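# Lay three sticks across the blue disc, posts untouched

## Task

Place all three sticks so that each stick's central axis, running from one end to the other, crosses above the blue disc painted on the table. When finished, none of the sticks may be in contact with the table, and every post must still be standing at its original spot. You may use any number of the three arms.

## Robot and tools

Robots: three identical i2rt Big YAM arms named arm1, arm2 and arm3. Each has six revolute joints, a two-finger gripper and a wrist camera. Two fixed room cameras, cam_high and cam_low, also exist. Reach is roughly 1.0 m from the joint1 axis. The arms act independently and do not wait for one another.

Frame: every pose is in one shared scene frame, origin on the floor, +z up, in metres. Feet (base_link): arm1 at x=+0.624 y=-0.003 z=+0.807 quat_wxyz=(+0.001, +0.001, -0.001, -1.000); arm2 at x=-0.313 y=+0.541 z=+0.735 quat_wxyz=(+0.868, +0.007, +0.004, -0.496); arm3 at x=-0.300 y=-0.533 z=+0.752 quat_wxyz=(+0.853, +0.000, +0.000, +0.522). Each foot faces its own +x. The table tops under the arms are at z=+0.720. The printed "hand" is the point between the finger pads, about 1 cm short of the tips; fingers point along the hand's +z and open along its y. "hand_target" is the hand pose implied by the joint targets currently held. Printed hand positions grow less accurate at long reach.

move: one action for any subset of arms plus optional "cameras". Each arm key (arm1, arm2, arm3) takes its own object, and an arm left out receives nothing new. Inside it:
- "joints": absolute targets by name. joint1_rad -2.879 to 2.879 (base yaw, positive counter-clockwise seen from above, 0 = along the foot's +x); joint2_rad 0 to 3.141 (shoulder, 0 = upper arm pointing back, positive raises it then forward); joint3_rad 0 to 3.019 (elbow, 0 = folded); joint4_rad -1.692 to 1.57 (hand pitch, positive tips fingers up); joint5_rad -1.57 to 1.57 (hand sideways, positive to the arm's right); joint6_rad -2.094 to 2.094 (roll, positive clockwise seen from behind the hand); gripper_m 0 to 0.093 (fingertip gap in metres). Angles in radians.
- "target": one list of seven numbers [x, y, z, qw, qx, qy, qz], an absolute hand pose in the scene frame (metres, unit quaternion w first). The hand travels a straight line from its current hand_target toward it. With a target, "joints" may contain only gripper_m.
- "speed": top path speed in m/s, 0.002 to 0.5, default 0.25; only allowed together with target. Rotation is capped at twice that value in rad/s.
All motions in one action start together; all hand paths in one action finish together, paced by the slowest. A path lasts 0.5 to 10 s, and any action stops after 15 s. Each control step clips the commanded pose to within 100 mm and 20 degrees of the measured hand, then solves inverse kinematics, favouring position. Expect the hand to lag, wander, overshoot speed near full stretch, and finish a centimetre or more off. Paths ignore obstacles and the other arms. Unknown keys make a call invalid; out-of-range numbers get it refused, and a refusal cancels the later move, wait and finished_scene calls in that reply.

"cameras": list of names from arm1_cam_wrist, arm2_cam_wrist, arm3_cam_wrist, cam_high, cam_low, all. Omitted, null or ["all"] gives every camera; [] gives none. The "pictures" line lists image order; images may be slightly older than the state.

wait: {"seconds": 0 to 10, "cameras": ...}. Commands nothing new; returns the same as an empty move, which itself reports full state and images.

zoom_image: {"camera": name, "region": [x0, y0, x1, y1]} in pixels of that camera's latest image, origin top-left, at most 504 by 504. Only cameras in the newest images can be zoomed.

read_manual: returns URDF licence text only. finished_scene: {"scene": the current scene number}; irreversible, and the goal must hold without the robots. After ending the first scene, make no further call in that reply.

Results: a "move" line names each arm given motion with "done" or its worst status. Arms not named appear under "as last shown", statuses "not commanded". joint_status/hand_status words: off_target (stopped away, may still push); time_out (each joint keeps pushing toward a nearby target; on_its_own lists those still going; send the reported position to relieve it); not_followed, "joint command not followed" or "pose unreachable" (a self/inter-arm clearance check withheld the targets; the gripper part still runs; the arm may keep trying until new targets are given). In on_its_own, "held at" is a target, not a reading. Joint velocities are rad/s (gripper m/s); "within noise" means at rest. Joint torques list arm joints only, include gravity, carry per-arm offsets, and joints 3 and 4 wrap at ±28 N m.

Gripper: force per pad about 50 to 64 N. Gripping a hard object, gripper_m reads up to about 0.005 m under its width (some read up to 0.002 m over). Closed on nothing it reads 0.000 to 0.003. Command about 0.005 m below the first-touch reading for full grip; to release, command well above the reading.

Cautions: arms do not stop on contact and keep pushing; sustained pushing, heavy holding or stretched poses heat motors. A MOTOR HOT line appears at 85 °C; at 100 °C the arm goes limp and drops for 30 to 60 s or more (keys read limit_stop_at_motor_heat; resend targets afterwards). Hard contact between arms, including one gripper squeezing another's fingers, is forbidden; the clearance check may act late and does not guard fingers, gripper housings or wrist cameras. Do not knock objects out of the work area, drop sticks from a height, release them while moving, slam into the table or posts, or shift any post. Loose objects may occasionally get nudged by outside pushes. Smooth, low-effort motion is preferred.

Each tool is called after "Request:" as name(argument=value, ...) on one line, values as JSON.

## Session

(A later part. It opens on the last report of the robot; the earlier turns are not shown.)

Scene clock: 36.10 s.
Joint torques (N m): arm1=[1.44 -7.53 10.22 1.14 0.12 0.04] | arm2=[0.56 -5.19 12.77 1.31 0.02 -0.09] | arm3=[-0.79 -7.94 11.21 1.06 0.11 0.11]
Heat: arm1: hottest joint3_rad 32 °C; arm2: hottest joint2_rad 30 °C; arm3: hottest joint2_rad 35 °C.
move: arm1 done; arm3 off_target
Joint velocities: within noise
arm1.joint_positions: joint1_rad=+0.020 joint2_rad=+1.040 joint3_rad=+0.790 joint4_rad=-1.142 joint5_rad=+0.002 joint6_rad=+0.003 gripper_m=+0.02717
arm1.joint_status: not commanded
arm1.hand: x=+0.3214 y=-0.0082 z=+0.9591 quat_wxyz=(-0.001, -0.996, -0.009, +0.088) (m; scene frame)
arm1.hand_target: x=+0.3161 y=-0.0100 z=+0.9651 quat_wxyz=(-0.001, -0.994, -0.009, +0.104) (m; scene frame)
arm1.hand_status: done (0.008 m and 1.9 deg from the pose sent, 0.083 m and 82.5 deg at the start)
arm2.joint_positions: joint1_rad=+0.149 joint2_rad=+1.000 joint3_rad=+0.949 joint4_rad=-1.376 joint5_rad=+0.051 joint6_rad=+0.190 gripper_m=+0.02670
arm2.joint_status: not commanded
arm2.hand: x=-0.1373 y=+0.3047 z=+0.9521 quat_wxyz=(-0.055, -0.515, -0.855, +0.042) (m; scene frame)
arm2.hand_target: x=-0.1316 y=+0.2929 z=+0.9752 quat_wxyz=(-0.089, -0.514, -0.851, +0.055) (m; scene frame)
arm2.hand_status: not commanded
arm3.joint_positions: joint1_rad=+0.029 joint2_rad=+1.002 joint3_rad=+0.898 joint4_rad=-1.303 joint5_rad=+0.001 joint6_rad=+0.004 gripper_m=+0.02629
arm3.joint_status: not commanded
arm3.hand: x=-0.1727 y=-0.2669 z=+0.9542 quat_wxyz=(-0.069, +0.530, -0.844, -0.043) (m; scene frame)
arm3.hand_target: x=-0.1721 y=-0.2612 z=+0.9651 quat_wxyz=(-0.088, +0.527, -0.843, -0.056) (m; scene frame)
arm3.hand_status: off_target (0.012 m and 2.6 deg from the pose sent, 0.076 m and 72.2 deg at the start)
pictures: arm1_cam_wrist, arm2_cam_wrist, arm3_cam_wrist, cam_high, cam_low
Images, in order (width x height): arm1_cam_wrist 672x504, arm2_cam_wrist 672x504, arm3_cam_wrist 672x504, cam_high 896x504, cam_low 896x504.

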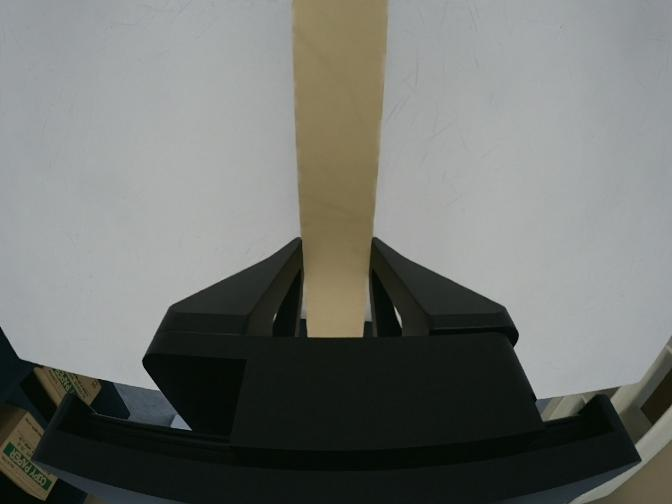

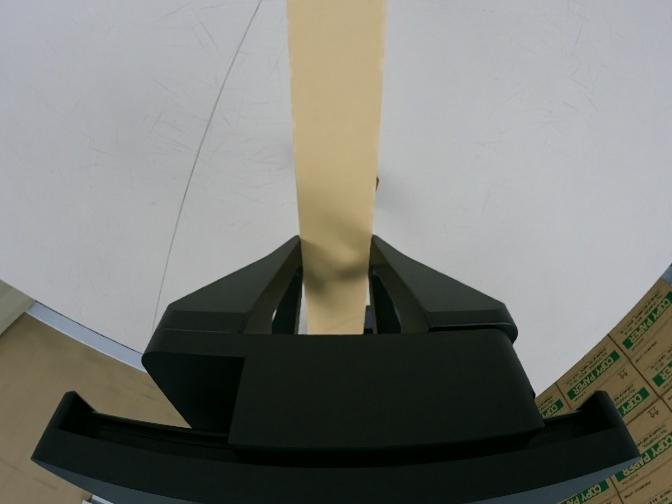

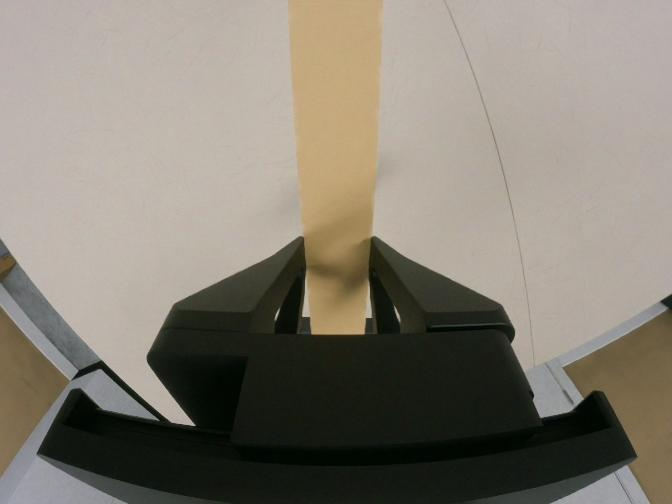

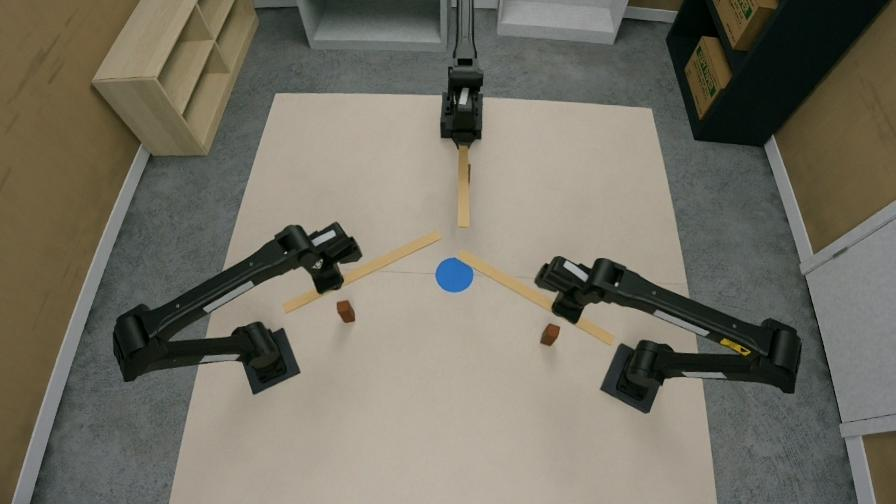

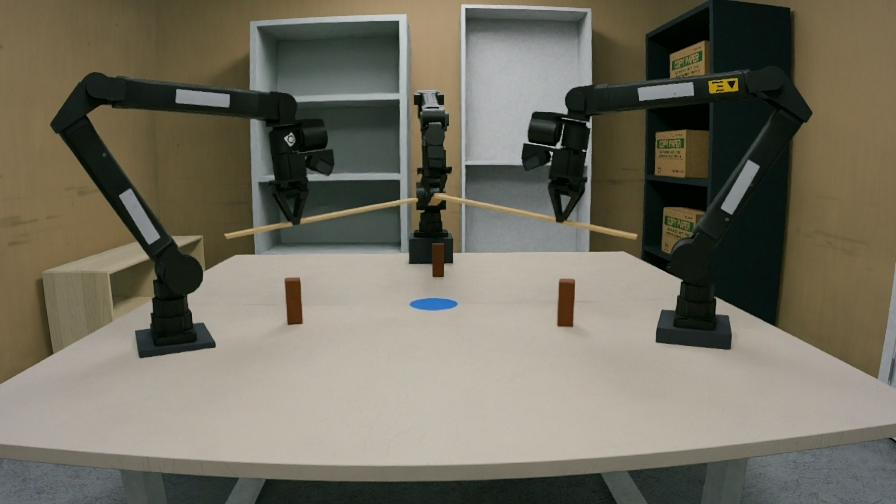

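Request:
move(arm1={"target":[0.3206,-0.009,0.885,-0.0009,-0.9945,-0.0087,0.1045],"speed":0.1}, arm2={"target":[-0.140,0.296,0.888,0.0894,0.5143,0.8512,-0.054],"speed":0.1}, arm3={"target":[-0.172,-0.2606,0.892,0.0886,-0.527,0.8434,0.0554],"speed":0.1})

Request:
zoom_image(camera="cam_high", region=[310, 130, 610, 350])

Request:
zoom_image(camera="cam_high", region=[420, 130, 500, 230])

Request:
zoom_image(camera="cam_low", region=[250, 190, 630, 340])

Scene clock: 38.77 s.
Joint torques (N m): arm1=[1.73 -4.95 8.99 1.13 0.08 0.01] | arm2=[0.56 -3.72 9.21 1.47 0.01 -0.09] | arm3=[-0.5 -5.71 10.88 1.14 0.13 0.12]
Heat: arm1: hottest joint3_rad 32 °C; arm2: hottest joint2_rad 30 °C; arm3: hottest joint2_rad 35 °C.
move: arm1 done; arm2 done; arm3 done
Joint velocities: within noise
arm1.joint_positions: joint1_rad=+0.020 joint2_rad=+1.105 joint3_rad=+0.626 joint4_rad=-0.890 joint5_rad=+0.002 joint6_rad=+0.004 gripper_m=+0.02717
arm1.joint_status: not commanded
arm1.hand: x=+0.3232 y=-0.0083 z=+0.8868 quat_wxyz=(-0.002, -0.995, -0.009, +0.100) (m; scene frame)
arm1.hand_target: x=+0.3206 y=-0.0090 z=+0.8851 quat_wxyz=(-0.001, -0.994, -0.009, +0.104) (m; scene frame)
arm1.hand_status: done (0.003 m and 0.5 deg from the pose sent, 0.074 m and 1.9 deg at the start)
arm2.joint_positions: joint1_rad=+0.127 joint2_rad=+0.993 joint3_rad=+0.768 joint4_rad=-1.143 joint5_rad=+0.046 joint6_rad=+0.170 gripper_m=+0.02670
arm2.joint_status: not commanded
arm2.hand: x=-0.1401 y=+0.3003 z=+0.8876 quat_wxyz=(-0.082, -0.515, -0.852, +0.051) (m; scene frame)
arm2.hand_target: x=-0.1401 y=+0.2961 z=+0.8881 quat_wxyz=(-0.089, -0.514, -0.851, +0.054) (m; scene frame)
arm2.hand_status: done (0.004 m and 0.9 deg from the pose sent, 0.065 m and 4.2 deg at the start)
arm3.joint_positions: joint1_rad=+0.029 joint2_rad=+1.020 joint3_rad=+0.729 joint4_rad=-1.093 joint5_rad=+0.002 joint6_rad=+0.005 gripper_m=+0.02629
arm3.joint_status: not commanded
arm3.hand: x=-0.1735 y=-0.2684 z=+0.8880 quat_wxyz=(-0.079, +0.530, -0.843, -0.050) (m; scene frame)
arm3.hand_target: x=-0.1720 y=-0.2607 z=+0.8921 quat_wxyz=(-0.089, +0.527, -0.843, -0.056) (m; scene frame)
arm3.hand_status: done (0.009 m and 1.3 deg from the pose sent, 0.062 m and 2.6 deg at the start)
pictures: arm1_cam_wrist, arm2_cam_wrist, arm3_cam_wrist, cam_high, cam_low
Images, in order (width x height): arm1_cam_wrist 672x504, arm2_cam_wrist 672x504, arm3_cam_wrist 672x504, cam_high 896x504, cam_low 896x504.

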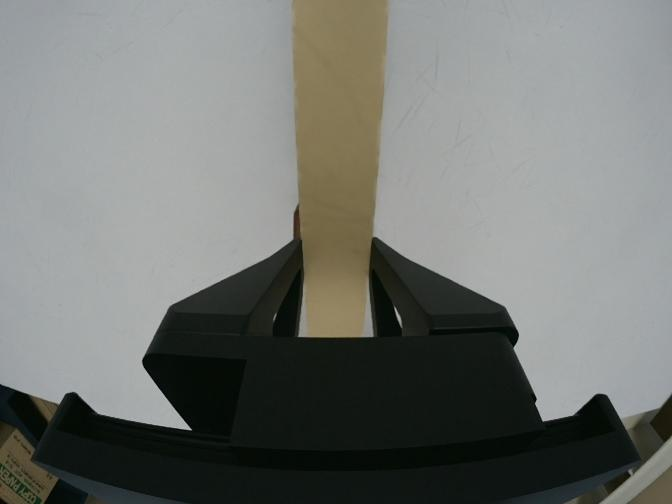

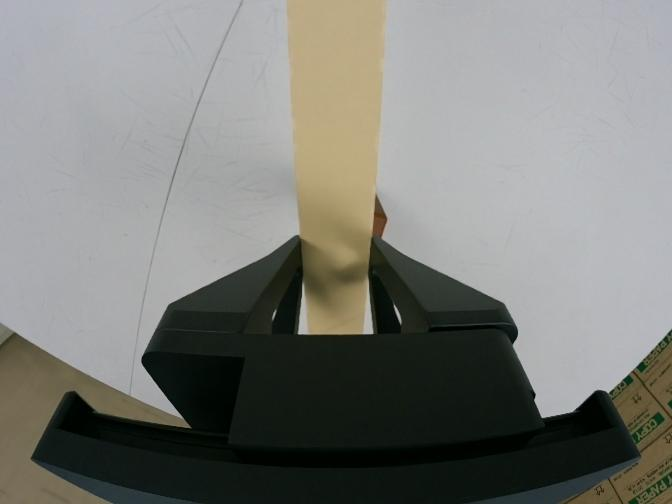

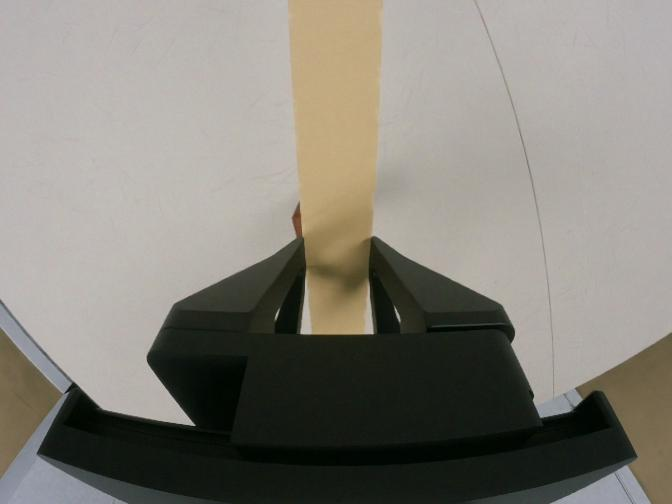

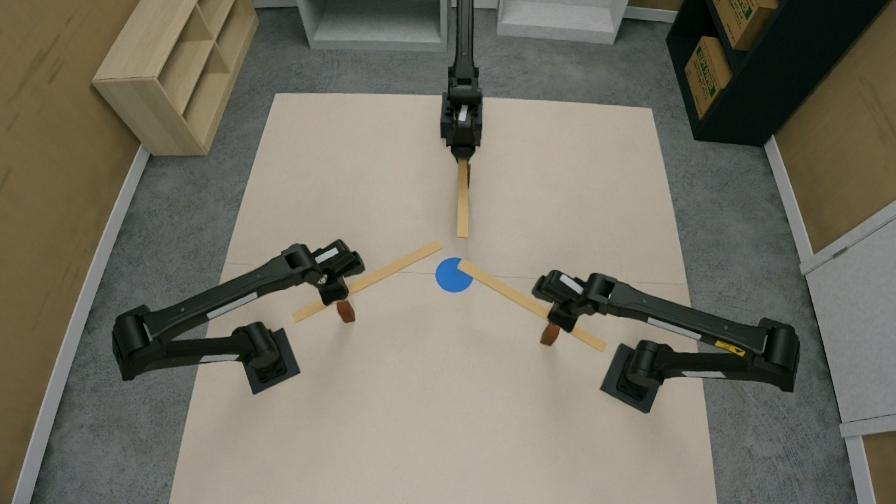

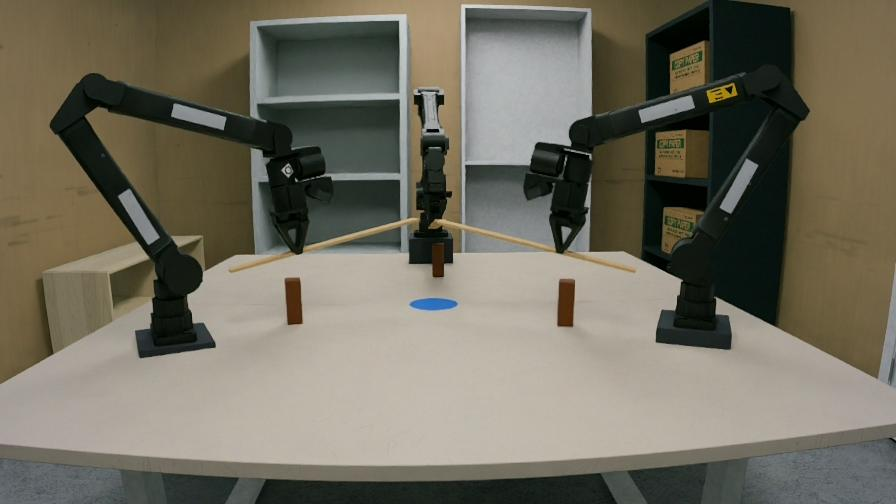

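Scaled by 1.680 from the camera's 896x504 image, which has a finer 1280x720 frame.

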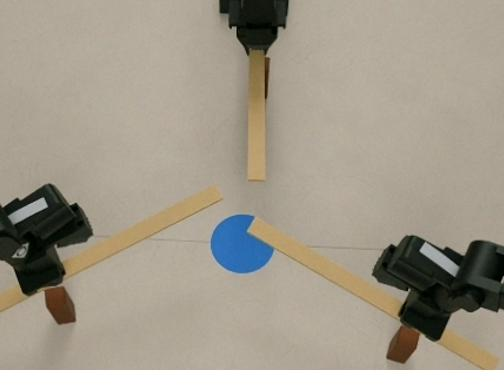

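Scaled by 5.040 from the camera's 896x504 image, which has a finer 1280x720 frame.

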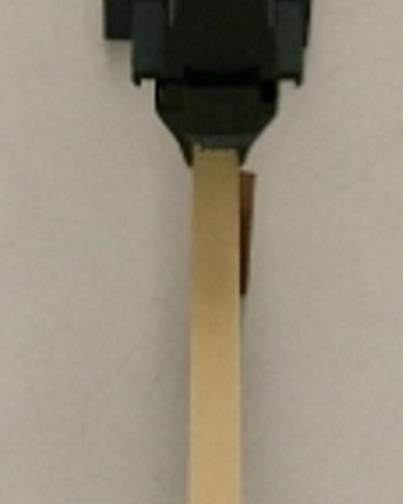

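Scaled by 1.326 from the camera's 896x504 image, which has a finer 1280x720 frame.

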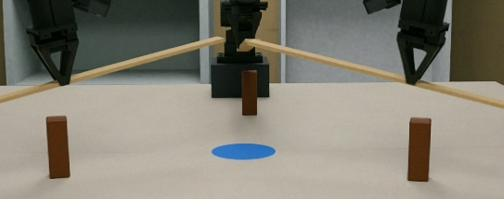

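Request:
move(arm1={"target":[0.247,-0.0187,0.903,-0.0011,-0.9914,-0.0086,0.1305],"speed":0.06}, arm2={"target":[-0.109,0.232,0.915,0.1123,0.5054,0.8529,-0.0665],"speed":0.06}, arm3={"target":[-0.1516,-0.200,0.905,0.1107,-0.5253,0.8407,0.0692],"speed":0.06}, cameras=["cam_high","cam_low"])

Request:
zoom_image(camera="cam_high", region=[310, 130, 610, 350])

Request:
zoom_image(camera="cam_low", region=[330, 180, 530, 300])

Scene clock: 43.77 s.
Joint torques (N m): arm1=[1.2 -6.42 13.34 1.07 0.12 0.02] | arm2=[0.62 -4.78 14.75 1.4 -0.01 -0.12] | arm3=[-0.56 -7.53 14.49 1.1 0.14 0.12]
Heat: arm1: hottest joint3_rad 32 °C; arm2: hottest joint2_rad 30 °C; arm3: hottest joint2_rad 35 °C.
move: arm1 off_target; arm2 off_target; arm3 off_target
Joint velocities: within noise
arm1.joint_positions: joint1_rad=+0.040 joint2_rad=+1.254 joint3_rad=+0.737 joint4_rad=-0.847 joint5_rad=+0.008 joint6_rad=+0.023 gripper_m=+0.02717
arm1.joint_status: not commanded
arm1.hand: x=+0.2733 y=-0.0154 z=+0.8862 quat_wxyz=(-0.001, -0.995, -0.009, +0.102) (m; scene frame)
arm1.hand_target: x=+0.2484 y=-0.0186 z=+0.9037 quat_wxyz=(-0.001, -0.991, -0.009, +0.131) (m; scene frame)
arm1.hand_status: off_target (0.031 m and 3.3 deg from the pose sent, 0.079 m and 3.5 deg at the start)
arm2.joint_positions: joint1_rad=+0.086 joint2_rad=+1.128 joint3_rad=+0.860 joint4_rad=-1.106 joint5_rad=+0.040 joint6_rad=+0.112 gripper_m=+0.02670
arm2.joint_status: not commanded
arm2.hand: x=-0.1237 y=+0.2586 z=+0.8876 quat_wxyz=(-0.078, -0.507, -0.857, +0.051) (m; scene frame)
arm2.hand_target: x=-0.1104 y=+0.2339 z=+0.9156 quat_wxyz=(-0.112, -0.505, -0.853, +0.067) (m; scene frame)
arm2.hand_status: off_target (0.041 m and 4.4 deg from the pose sent, 0.080 m and 4.0 deg at the start)
arm3.joint_positions: joint1_rad=+0.052 joint2_rad=+1.156 joint3_rad=+0.813 joint4_rad=-1.024 joint5_rad=+0.008 joint6_rad=+0.026 gripper_m=+0.02629
arm3.joint_status: not commanded
arm3.hand: x=-0.1592 y=-0.2227 z=+0.8854 quat_wxyz=(-0.087, +0.529, -0.842, -0.053) (m; scene frame)
arm3.hand_target: x=-0.1523 y=-0.2012 z=+0.9056 quat_wxyz=(-0.111, +0.525, -0.841, -0.070) (m; scene frame)
arm3.hand_status: off_target (0.031 m and 3.4 deg from the pose sent, 0.074 m and 4.3 deg at the start)
pictures: cam_high, cam_low
Images, in order (width x height): cam_high 896x504, cam_low 896x504.

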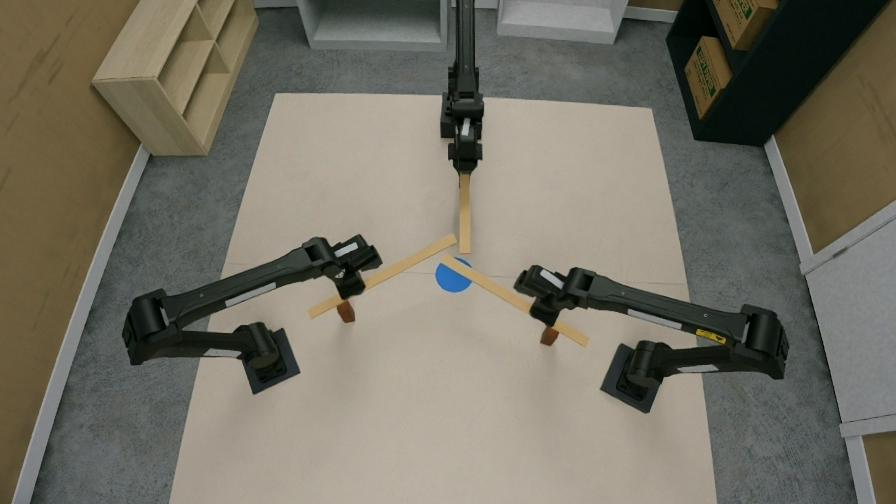

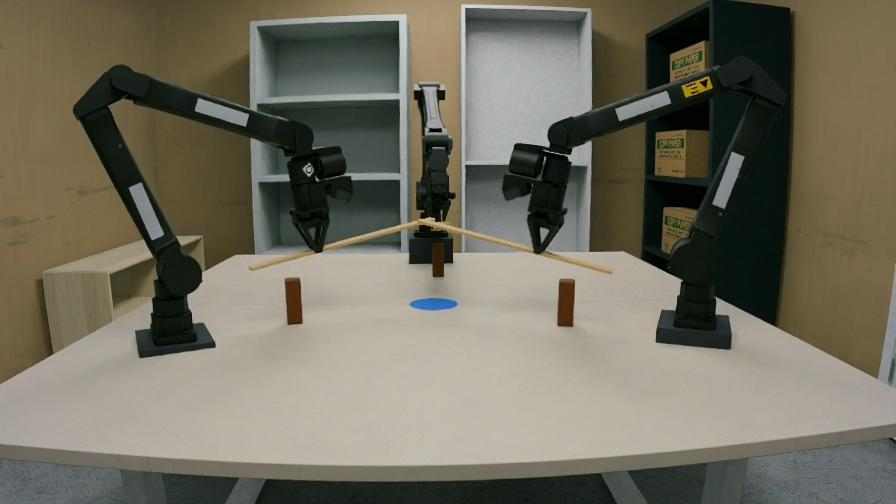

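Scaled by 1.680 from the camera's 896x504 image, which has a finer 1280x720 frame.

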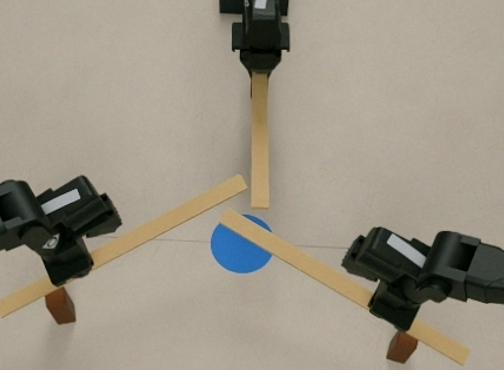

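Scaled by 2.520 from the camera's 896x504 image, which has a finer 1280x720 frame.

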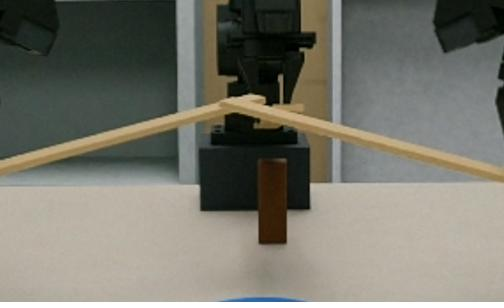

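Request:
move(arm1={"target":[0.218,-0.0195,0.904,-0.0011,-0.9914,-0.0086,0.1305],"speed":0.06}, arm2={"target":[-0.0945,0.206,0.915,0.1123,0.5054,0.8529,-0.0665],"speed":0.06}, arm3={"target":[-0.139,-0.174,0.905,0.1107,-0.5253,0.8407,0.0692],"speed":0.06}, cameras=["cam_high","cam_low"])

Request:
zoom_image(camera="cam_high", region=[310, 130, 610, 350])

Request:
zoom_image(camera="cam_low", region=[330, 180, 530, 300])

Scene clock: 46.20 s.
Joint torques (N m): arm1=[0.67 -8.47 13.19 1.06 0.06 0.06] | arm2=[0.56 -6.07 14.74 1.39 -0.01 -0.09] | arm3=[-0.73 -9.17 14.37 1.14 0.12 0.1]
Heat: arm1: hottest joint3_rad 33 °C; arm2: hottest joint2_rad 30 °C; arm3: hottest joint2_rad 35 °C.
move: arm1 off_target; arm2 off_target; arm3 off_target
Joint velocities: within noise
arm1.joint_positions: joint1_rad=+0.040 joint2_rad=+1.332 joint3_rad=+0.809 joint4_rad=-0.842 joint5_rad=+0.008 joint6_rad=+0.023 gripper_m=+0.02717
arm1.joint_status: not commanded
arm1.hand: x=+0.2447 y=-0.0166 z=+0.8871 quat_wxyz=(-0.001, -0.995, -0.009, +0.102) (m; scene frame)
arm1.hand_target: x=+0.2194 y=-0.0194 z=+0.9047 quat_wxyz=(-0.001, -0.991, -0.009, +0.131) (m; scene frame)
arm1.hand_status: off_target (0.032 m and 3.3 deg from the pose sent, 0.058 m and 3.3 deg at the start)
arm2.joint_positions: joint1_rad=+0.078 joint2_rad=+1.212 joint3_rad=+0.926 joint4_rad=-1.089 joint5_rad=+0.037 joint6_rad=+0.103 gripper_m=+0.02670
arm2.joint_status: not commanded
arm2.hand: x=-0.1090 y=+0.2334 z=+0.8875 quat_wxyz=(-0.077, -0.507, -0.857, +0.050) (m; scene frame)
arm2.hand_target: x=-0.0958 y=+0.2080 z=+0.9158 quat_wxyz=(-0.112, -0.505, -0.853, +0.067) (m; scene frame)
arm2.hand_status: off_target (0.041 m and 4.5 deg from the pose sent, 0.066 m and 4.4 deg at the start)
arm3.joint_positions: joint1_rad=+0.052 joint2_rad=+1.239 joint3_rad=+0.877 joint4_rad=-1.008 joint5_rad=+0.008 joint6_rad=+0.026 gripper_m=+0.02629
arm3.joint_status: not commanded
arm3.hand: x=-0.1475 y=-0.1967 z=+0.8850 quat_wxyz=(-0.086, +0.529, -0.842, -0.053) (m; scene frame)
arm3.hand_target: x=-0.1396 y=-0.1753 z=+0.9055 quat_wxyz=(-0.111, +0.525, -0.841, -0.069) (m; scene frame)
arm3.hand_status: off_target (0.031 m and 3.5 deg from the pose sent, 0.056 m and 3.4 deg at the start)
pictures: cam_high, cam_low
Images, in order (width x height): cam_high 896x504, cam_low 896x504.

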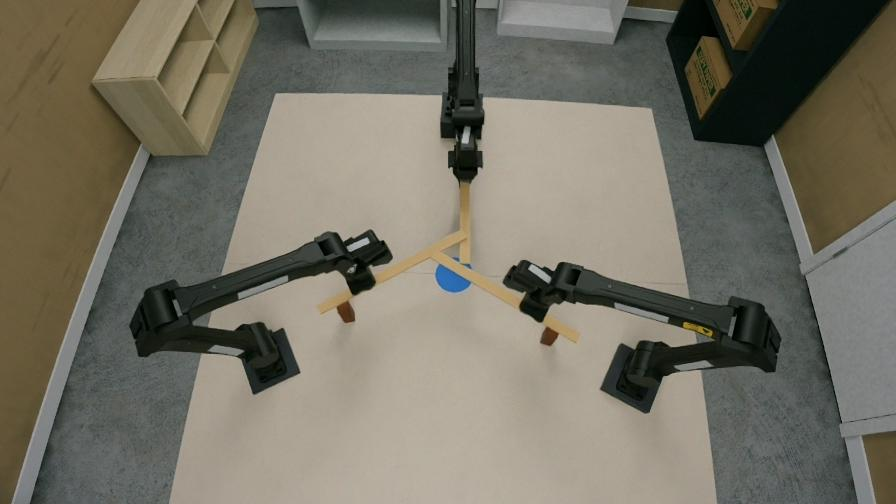

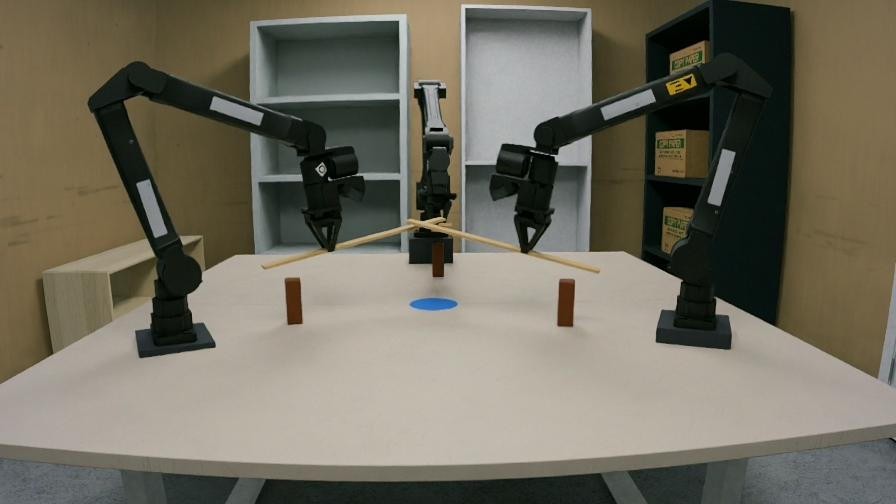

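Scaled by 1.680 from the camera's 896x504 image, which has a finer 1280x720 frame.

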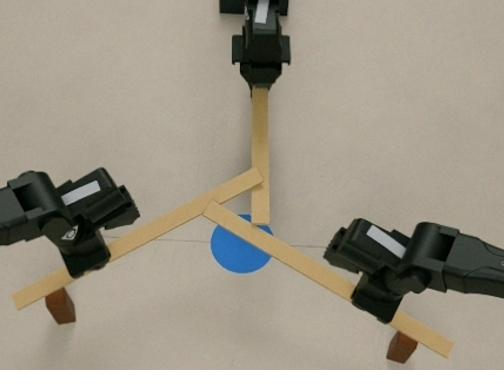

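Scaled by 2.520 from the camera's 896x504 image, which has a finer 1280x720 frame.

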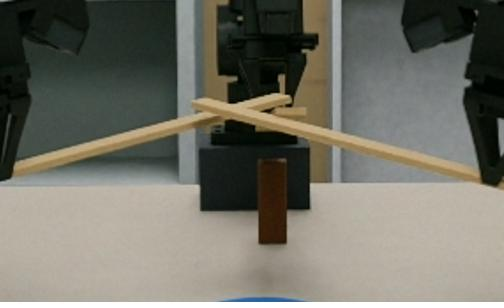

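Request:
move(arm1={"target":[0.190,-0.020,0.904,-0.0011,-0.9914,-0.0086,0.1305],"speed":0.06}, arm2={"target":[-0.080,0.177,0.915,0.1123,0.5054,0.8529,-0.0665],"speed":0.06}, arm3={"target":[-0.1245,-0.1465,0.905,0.1107,-0.5253,0.8407,0.0692],"speed":0.06})

Request:
zoom_image(camera="cam_high", region=[310, 130, 610, 350])

Request:
zoom_image(camera="cam_low", region=[330, 180, 530, 300])

Request:
zoom_image(camera="cam_low", region=[250, 190, 630, 340])

Scene clock: 47.93 s.
Joint torques (N m): arm1=[0.73 -9 13.41 1.14 0.07 -0.01] | arm2=[0.62 -7.36 14.72 1.37 -0.01 -0.1] | arm3=[-1.49 -10.58 14.37 1.16 0.05 0.05]
Heat: arm1: hottest joint3_rad 33 °C; arm2: hottest joint3_rad 31 °C; arm3: hottest joint2_rad 35 °C.
move: arm1 off_target; arm2 off_target; arm3 off_target
Joint velocities: within noise
arm1.joint_positions: joint1_rad=+0.040 joint2_rad=+1.405 joint3_rad=+0.881 joint4_rad=-0.842 joint5_rad=+0.008 joint6_rad=+0.023 gripper_m=+0.02717
arm1.joint_status: not commanded
arm1.hand: x=+0.2173 y=-0.0178 z=+0.8874 quat_wxyz=(-0.001, -0.995, -0.009, +0.101) (m; scene frame)
arm1.hand_target: x=+0.1915 y=-0.0199 z=+0.9047 quat_wxyz=(-0.001, -0.991, -0.009, +0.131) (m; scene frame)
arm1.hand_status: off_target (0.032 m and 3.4 deg from the pose sent, 0.057 m and 3.3 deg at the start)
arm2.joint_positions: joint1_rad=+0.066 joint2_rad=+1.298 joint3_rad=+1.002 joint4_rad=-1.078 joint5_rad=+0.034 joint6_rad=+0.092 gripper_m=+0.02670
arm2.joint_status: not commanded
arm2.hand: x=-0.0942 y=+0.2050 z=+0.8879 quat_wxyz=(-0.077, -0.507, -0.857, +0.050) (m; scene frame)
arm2.hand_target: x=-0.0815 y=+0.1790 z=+0.9157 quat_wxyz=(-0.112, -0.505, -0.853, +0.067) (m; scene frame)
arm2.hand_status: off_target (0.041 m and 4.5 deg from the pose sent, 0.069 m and 4.5 deg at the start)
arm3.joint_positions: joint1_rad=+0.052 joint2_rad=+1.323 joint3_rad=+0.952 joint4_rad=-0.999 joint5_rad=+0.008 joint6_rad=+0.026 gripper_m=+0.02629
arm3.joint_status: not commanded
arm3.hand: x=-0.1348 y=-0.1685 z=+0.8855 quat_wxyz=(-0.086, +0.529, -0.842, -0.053) (m; scene frame)
arm3.hand_target: x=-0.1251 y=-0.1478 z=+0.9056 quat_wxyz=(-0.111, +0.525, -0.841, -0.069) (m; scene frame)
arm3.hand_status: off_target (0.031 m and 3.4 deg from the pose sent, 0.059 m and 3.5 deg at the start)
pictures: arm1_cam_wrist, arm2_cam_wrist, arm3_cam_wrist, cam_high, cam_low
Images, in order (width x height): arm1_cam_wrist 672x504, arm2_cam_wrist 672x504, arm3_cam_wrist 672x504, cam_high 896x504, cam_low 896x504.

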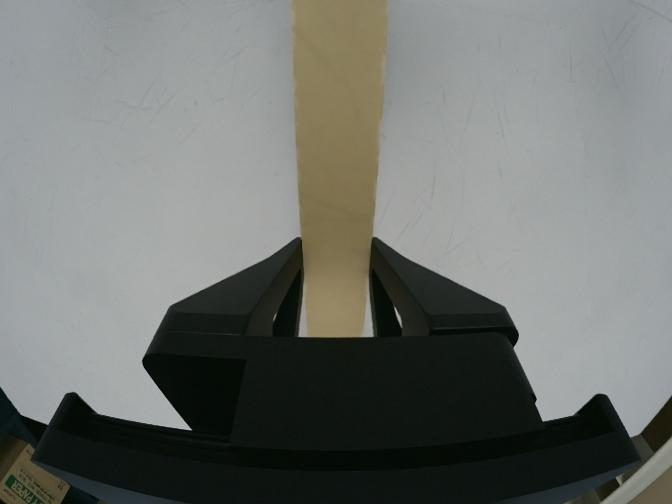

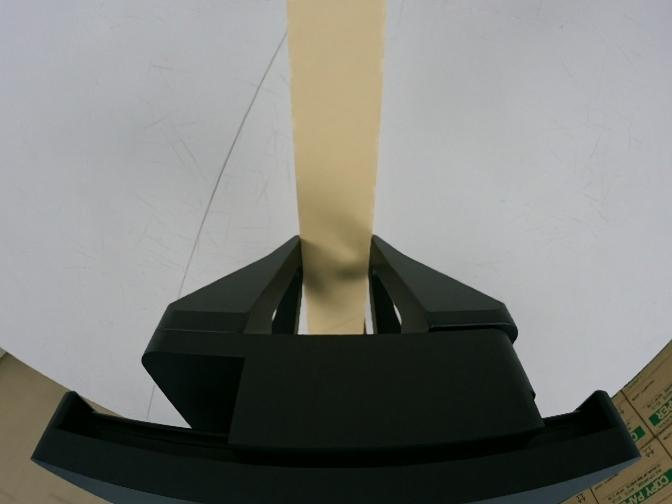

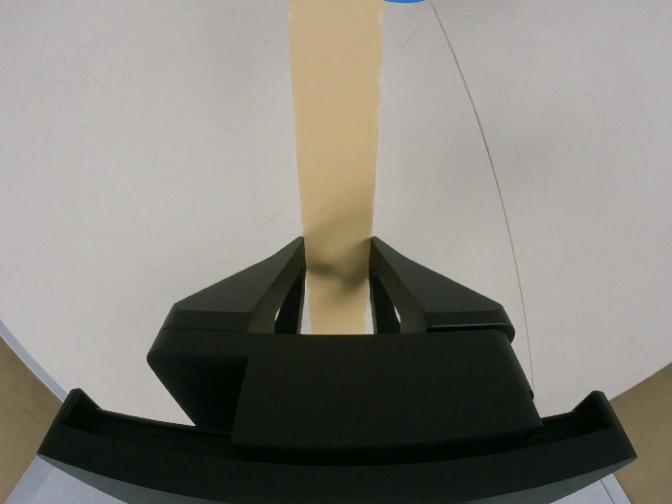

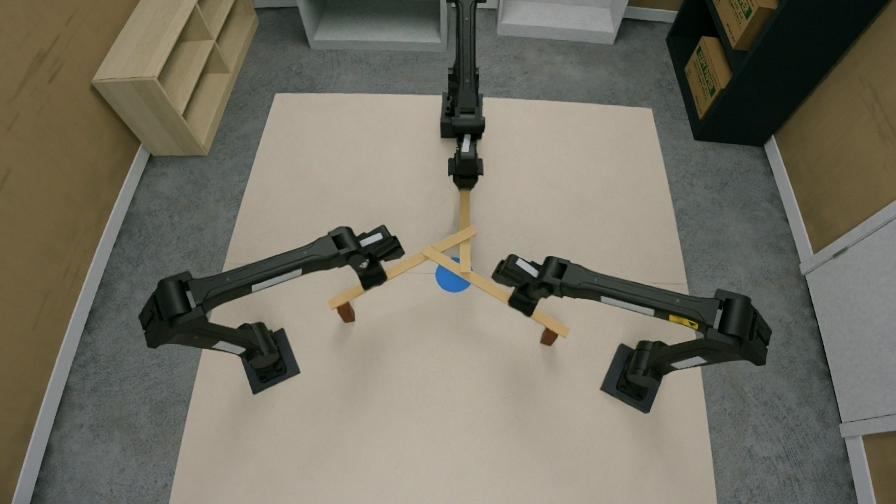

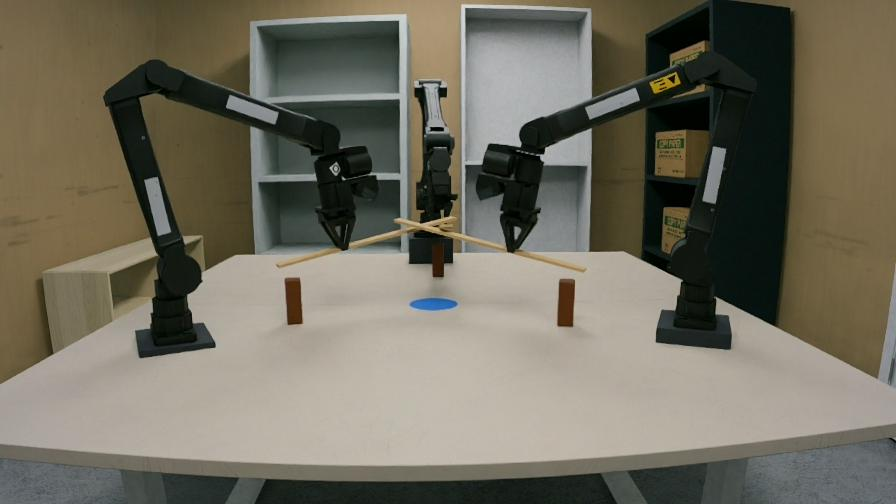

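Scaled by 1.680 from the camera's 896x504 image, which has a finer 1280x720 frame.

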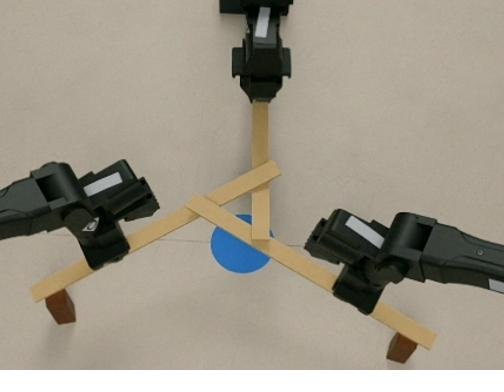

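Scaled by 2.520 from the camera's 896x504 image, which has a finer 1280x720 frame.

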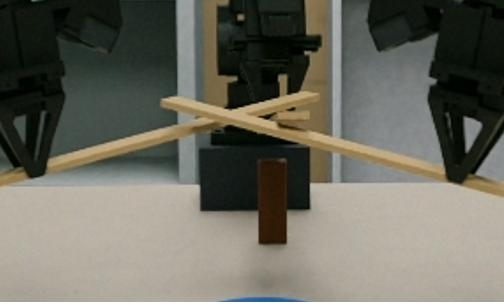

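Scaled by 1.326 from the camera's 896x504 image, which has a finer 1280x720 frame.

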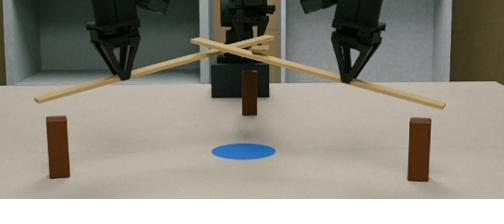

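Request:
move(arm1={"target":[0.185,-0.020,0.904,-0.0011,-0.9914,-0.0086,0.1305],"speed":0.06}, arm3={"target":[-0.1165,-0.1405,0.905,0.1117,-0.5129,0.8484,0.0675],"speed":0.06}, cameras=["cam_high","cam_low"])

Request:
zoom_image(camera="cam_high", region=[310, 130, 610, 350])

Request:
zoom_image(camera="cam_high", region=[410, 200, 510, 300])

Scene clock: 50.53 s.
Joint torques (N m): arm1=[1.67 -9.11 13.42 1.16 0.02 0] | arm2=[0.62 -7.3 14.72 1.39 -0.02 -0.09] | arm3=[-2.02 -10.7 14.49 1.11 0.12 0.08]
Heat: arm1: hottest joint3_rad 34 °C; arm2: hottest joint3_rad 32 °C; arm3: hottest joint2_rad 35 °C.
move: arm1 off_target; arm3 off_target
Joint velocities: within noise
arm1.joint_positions: joint1_rad=+0.040 joint2_rad=+1.416 joint3_rad=+0.893 joint4_rad=-0.842 joint5_rad=+0.008 joint6_rad=+0.023 gripper_m=+0.02717
arm1.joint_status: not commanded
arm1.hand: x=+0.2124 y=-0.0180 z=+0.8879 quat_wxyz=(-0.001, -0.995, -0.009, +0.102) (m; scene frame)
arm1.hand_target: x=+0.1864 y=-0.0199 z=+0.9048 quat_wxyz=(-0.001, -0.991, -0.009, +0.131) (m; scene frame)
arm1.hand_status: off_target (0.032 m and 3.3 deg from the pose sent, 0.036 m and 3.4 deg at the start)
arm2: as last shown
arm3.joint_positions: joint1_rad=+0.049 joint2_rad=+1.345 joint3_rad=+0.974 joint4_rad=-0.999 joint5_rad=+0.011 joint6_rad=+0.038 gripper_m=+0.02629
arm3.joint_status: not commanded
arm3.hand: x=-0.1299 y=-0.1617 z=+0.8858 quat_wxyz=(-0.087, +0.523, -0.846, -0.052) (m; scene frame)
arm3.hand_target: x=-0.1171 y=-0.1419 z=+0.9055 quat_wxyz=(-0.112, +0.513, -0.848, -0.068) (m; scene frame)
arm3.hand_status: off_target (0.032 m and 3.6 deg from the pose sent, 0.039 m and 3.9 deg at the start)
pictures: cam_high, cam_low
Images, in order (width x height): cam_high 896x504, cam_low 896x504.

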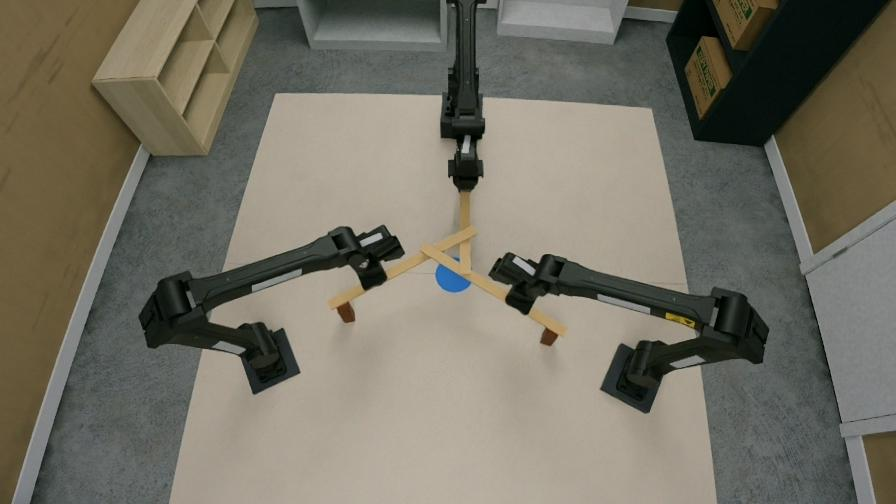

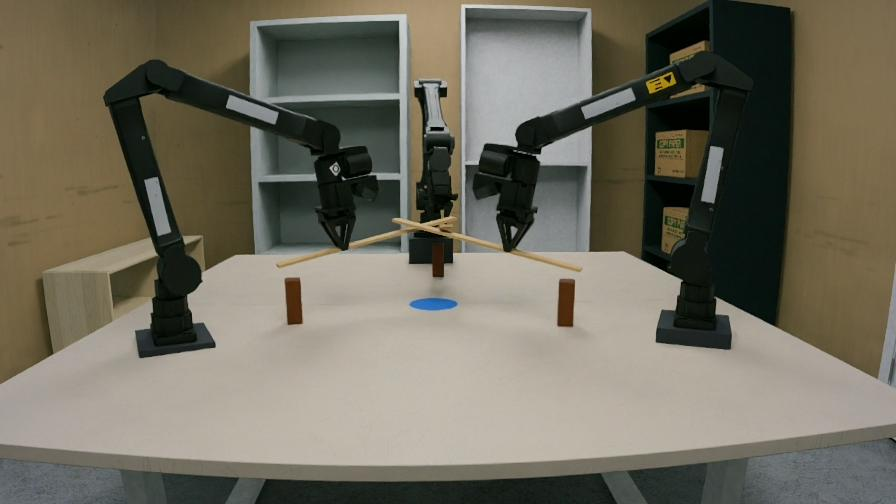

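Scaled by 1.680 from the camera's 896x504 image, which has a finer 1280x720 frame.

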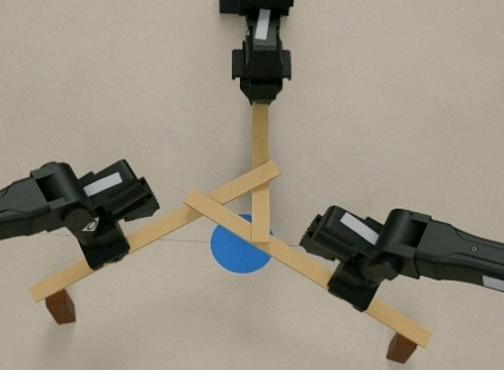

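Scaled by 5.040 from the camera's 896x504 image, which has a finer 1280x720 frame.

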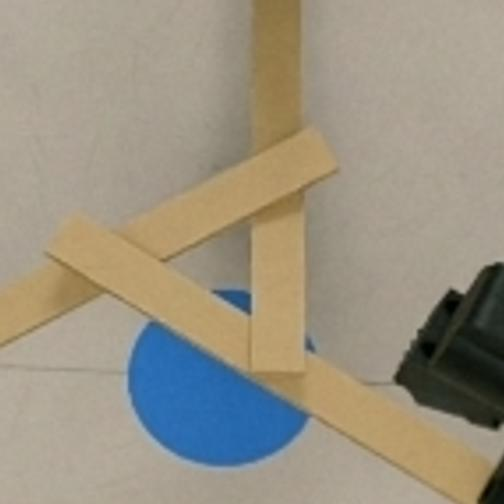

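Request:
move(arm3={"target":[-0.112,-0.143,0.905,0.1123,-0.5054,0.8529,0.0665],"speed":0.06}, arm1={"target":[0.183,-0.020,0.904,-0.0011,-0.9914,-0.0086,0.1305],"speed":0.06}, cameras=["cam_high"])

Request:
zoom_image(camera="cam_high", region=[310, 130, 610, 350])

Request:
zoom_image(camera="cam_high", region=[410, 200, 510, 300])

Scene clock: 52.60 s.
Joint torques (N m): arm1=[1.03 -8.94 13.46 1.05 0.04 0.02] | arm2=[0.56 -7.24 14.72 1.37 -0.01 -0.08] | arm3=[-1.85 -11.11 14.37 1.11 0.14 0.12]
Heat: arm1: hottest joint3_rad 34 °C; arm2: hottest joint3_rad 33 °C; arm3: hottest joint2_rad 35 °C.
move: arm1 off_target; arm3 off_target
Joint velocities: within noise
arm1.joint_positions: joint1_rad=+0.040 joint2_rad=+1.420 joint3_rad=+0.898 joint4_rad=-0.842 joint5_rad=+0.008 joint6_rad=+0.023 gripper_m=+0.02717
arm1.joint_status: not commanded
arm1.hand: x=+0.2104 y=-0.0180 z=+0.8880 quat_wxyz=(-0.001, -0.995, -0.009, +0.102) (m; scene frame)
arm1.hand_target: x=+0.1845 y=-0.0199 z=+0.9048 quat_wxyz=(-0.001, -0.991, -0.009, +0.131) (m; scene frame)
arm1.hand_status: off_target (0.032 m and 3.3 deg from the pose sent, 0.034 m and 3.3 deg at the start)
arm2: as last shown
arm3.joint_positions: joint1_rad=+0.038 joint2_rad=+1.345 joint3_rad=+0.974 joint4_rad=-0.999 joint5_rad=+0.013 joint6_rad=+0.044 gripper_m=+0.02629
arm3.joint_status: not commanded
arm3.hand: x=-0.1256 y=-0.1637 z=+0.8858 quat_wxyz=(-0.087, +0.516, -0.851, -0.051) (m; scene frame)
arm3.hand_target: x=-0.1126 y=-0.1443 z=+0.9055 quat_wxyz=(-0.112, +0.505, -0.853, -0.067) (m; scene frame)
arm3.hand_status: off_target (0.031 m and 3.6 deg from the pose sent, 0.032 m and 4.1 deg at the start)
pictures: cam_high
Images, in order (width x height): cam_high 896x504.

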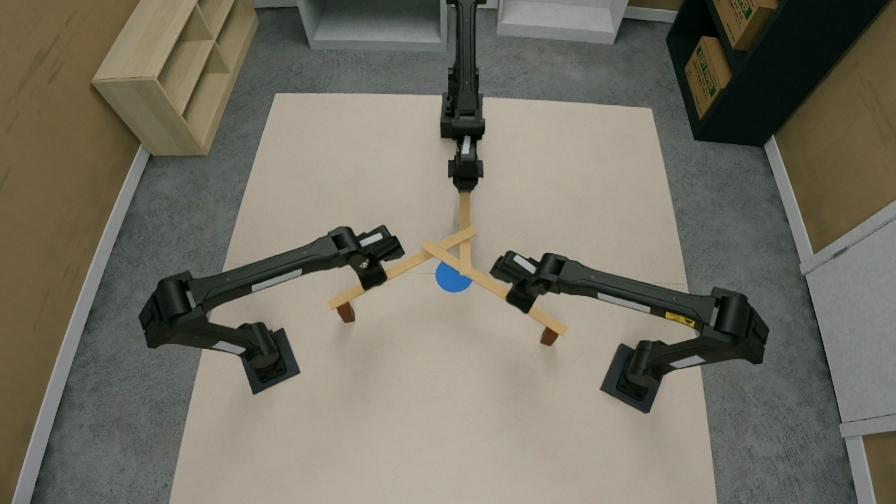

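Scaled by 1.680 from the camera's 896x504 image, which has a finer 1280x720 frame.

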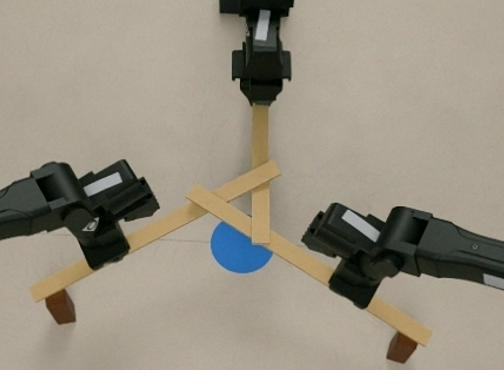

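Scaled by 5.040 from the camera's 896x504 image, which has a finer 1280x720 frame.

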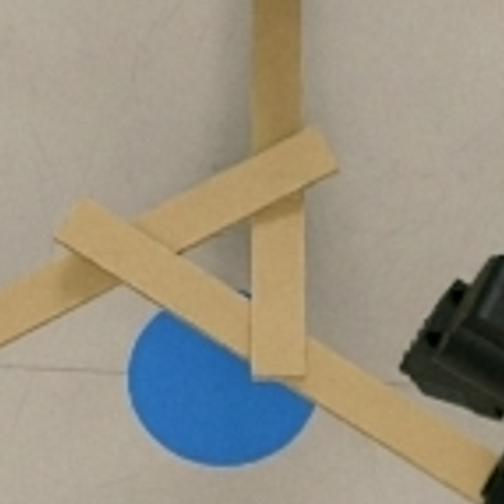

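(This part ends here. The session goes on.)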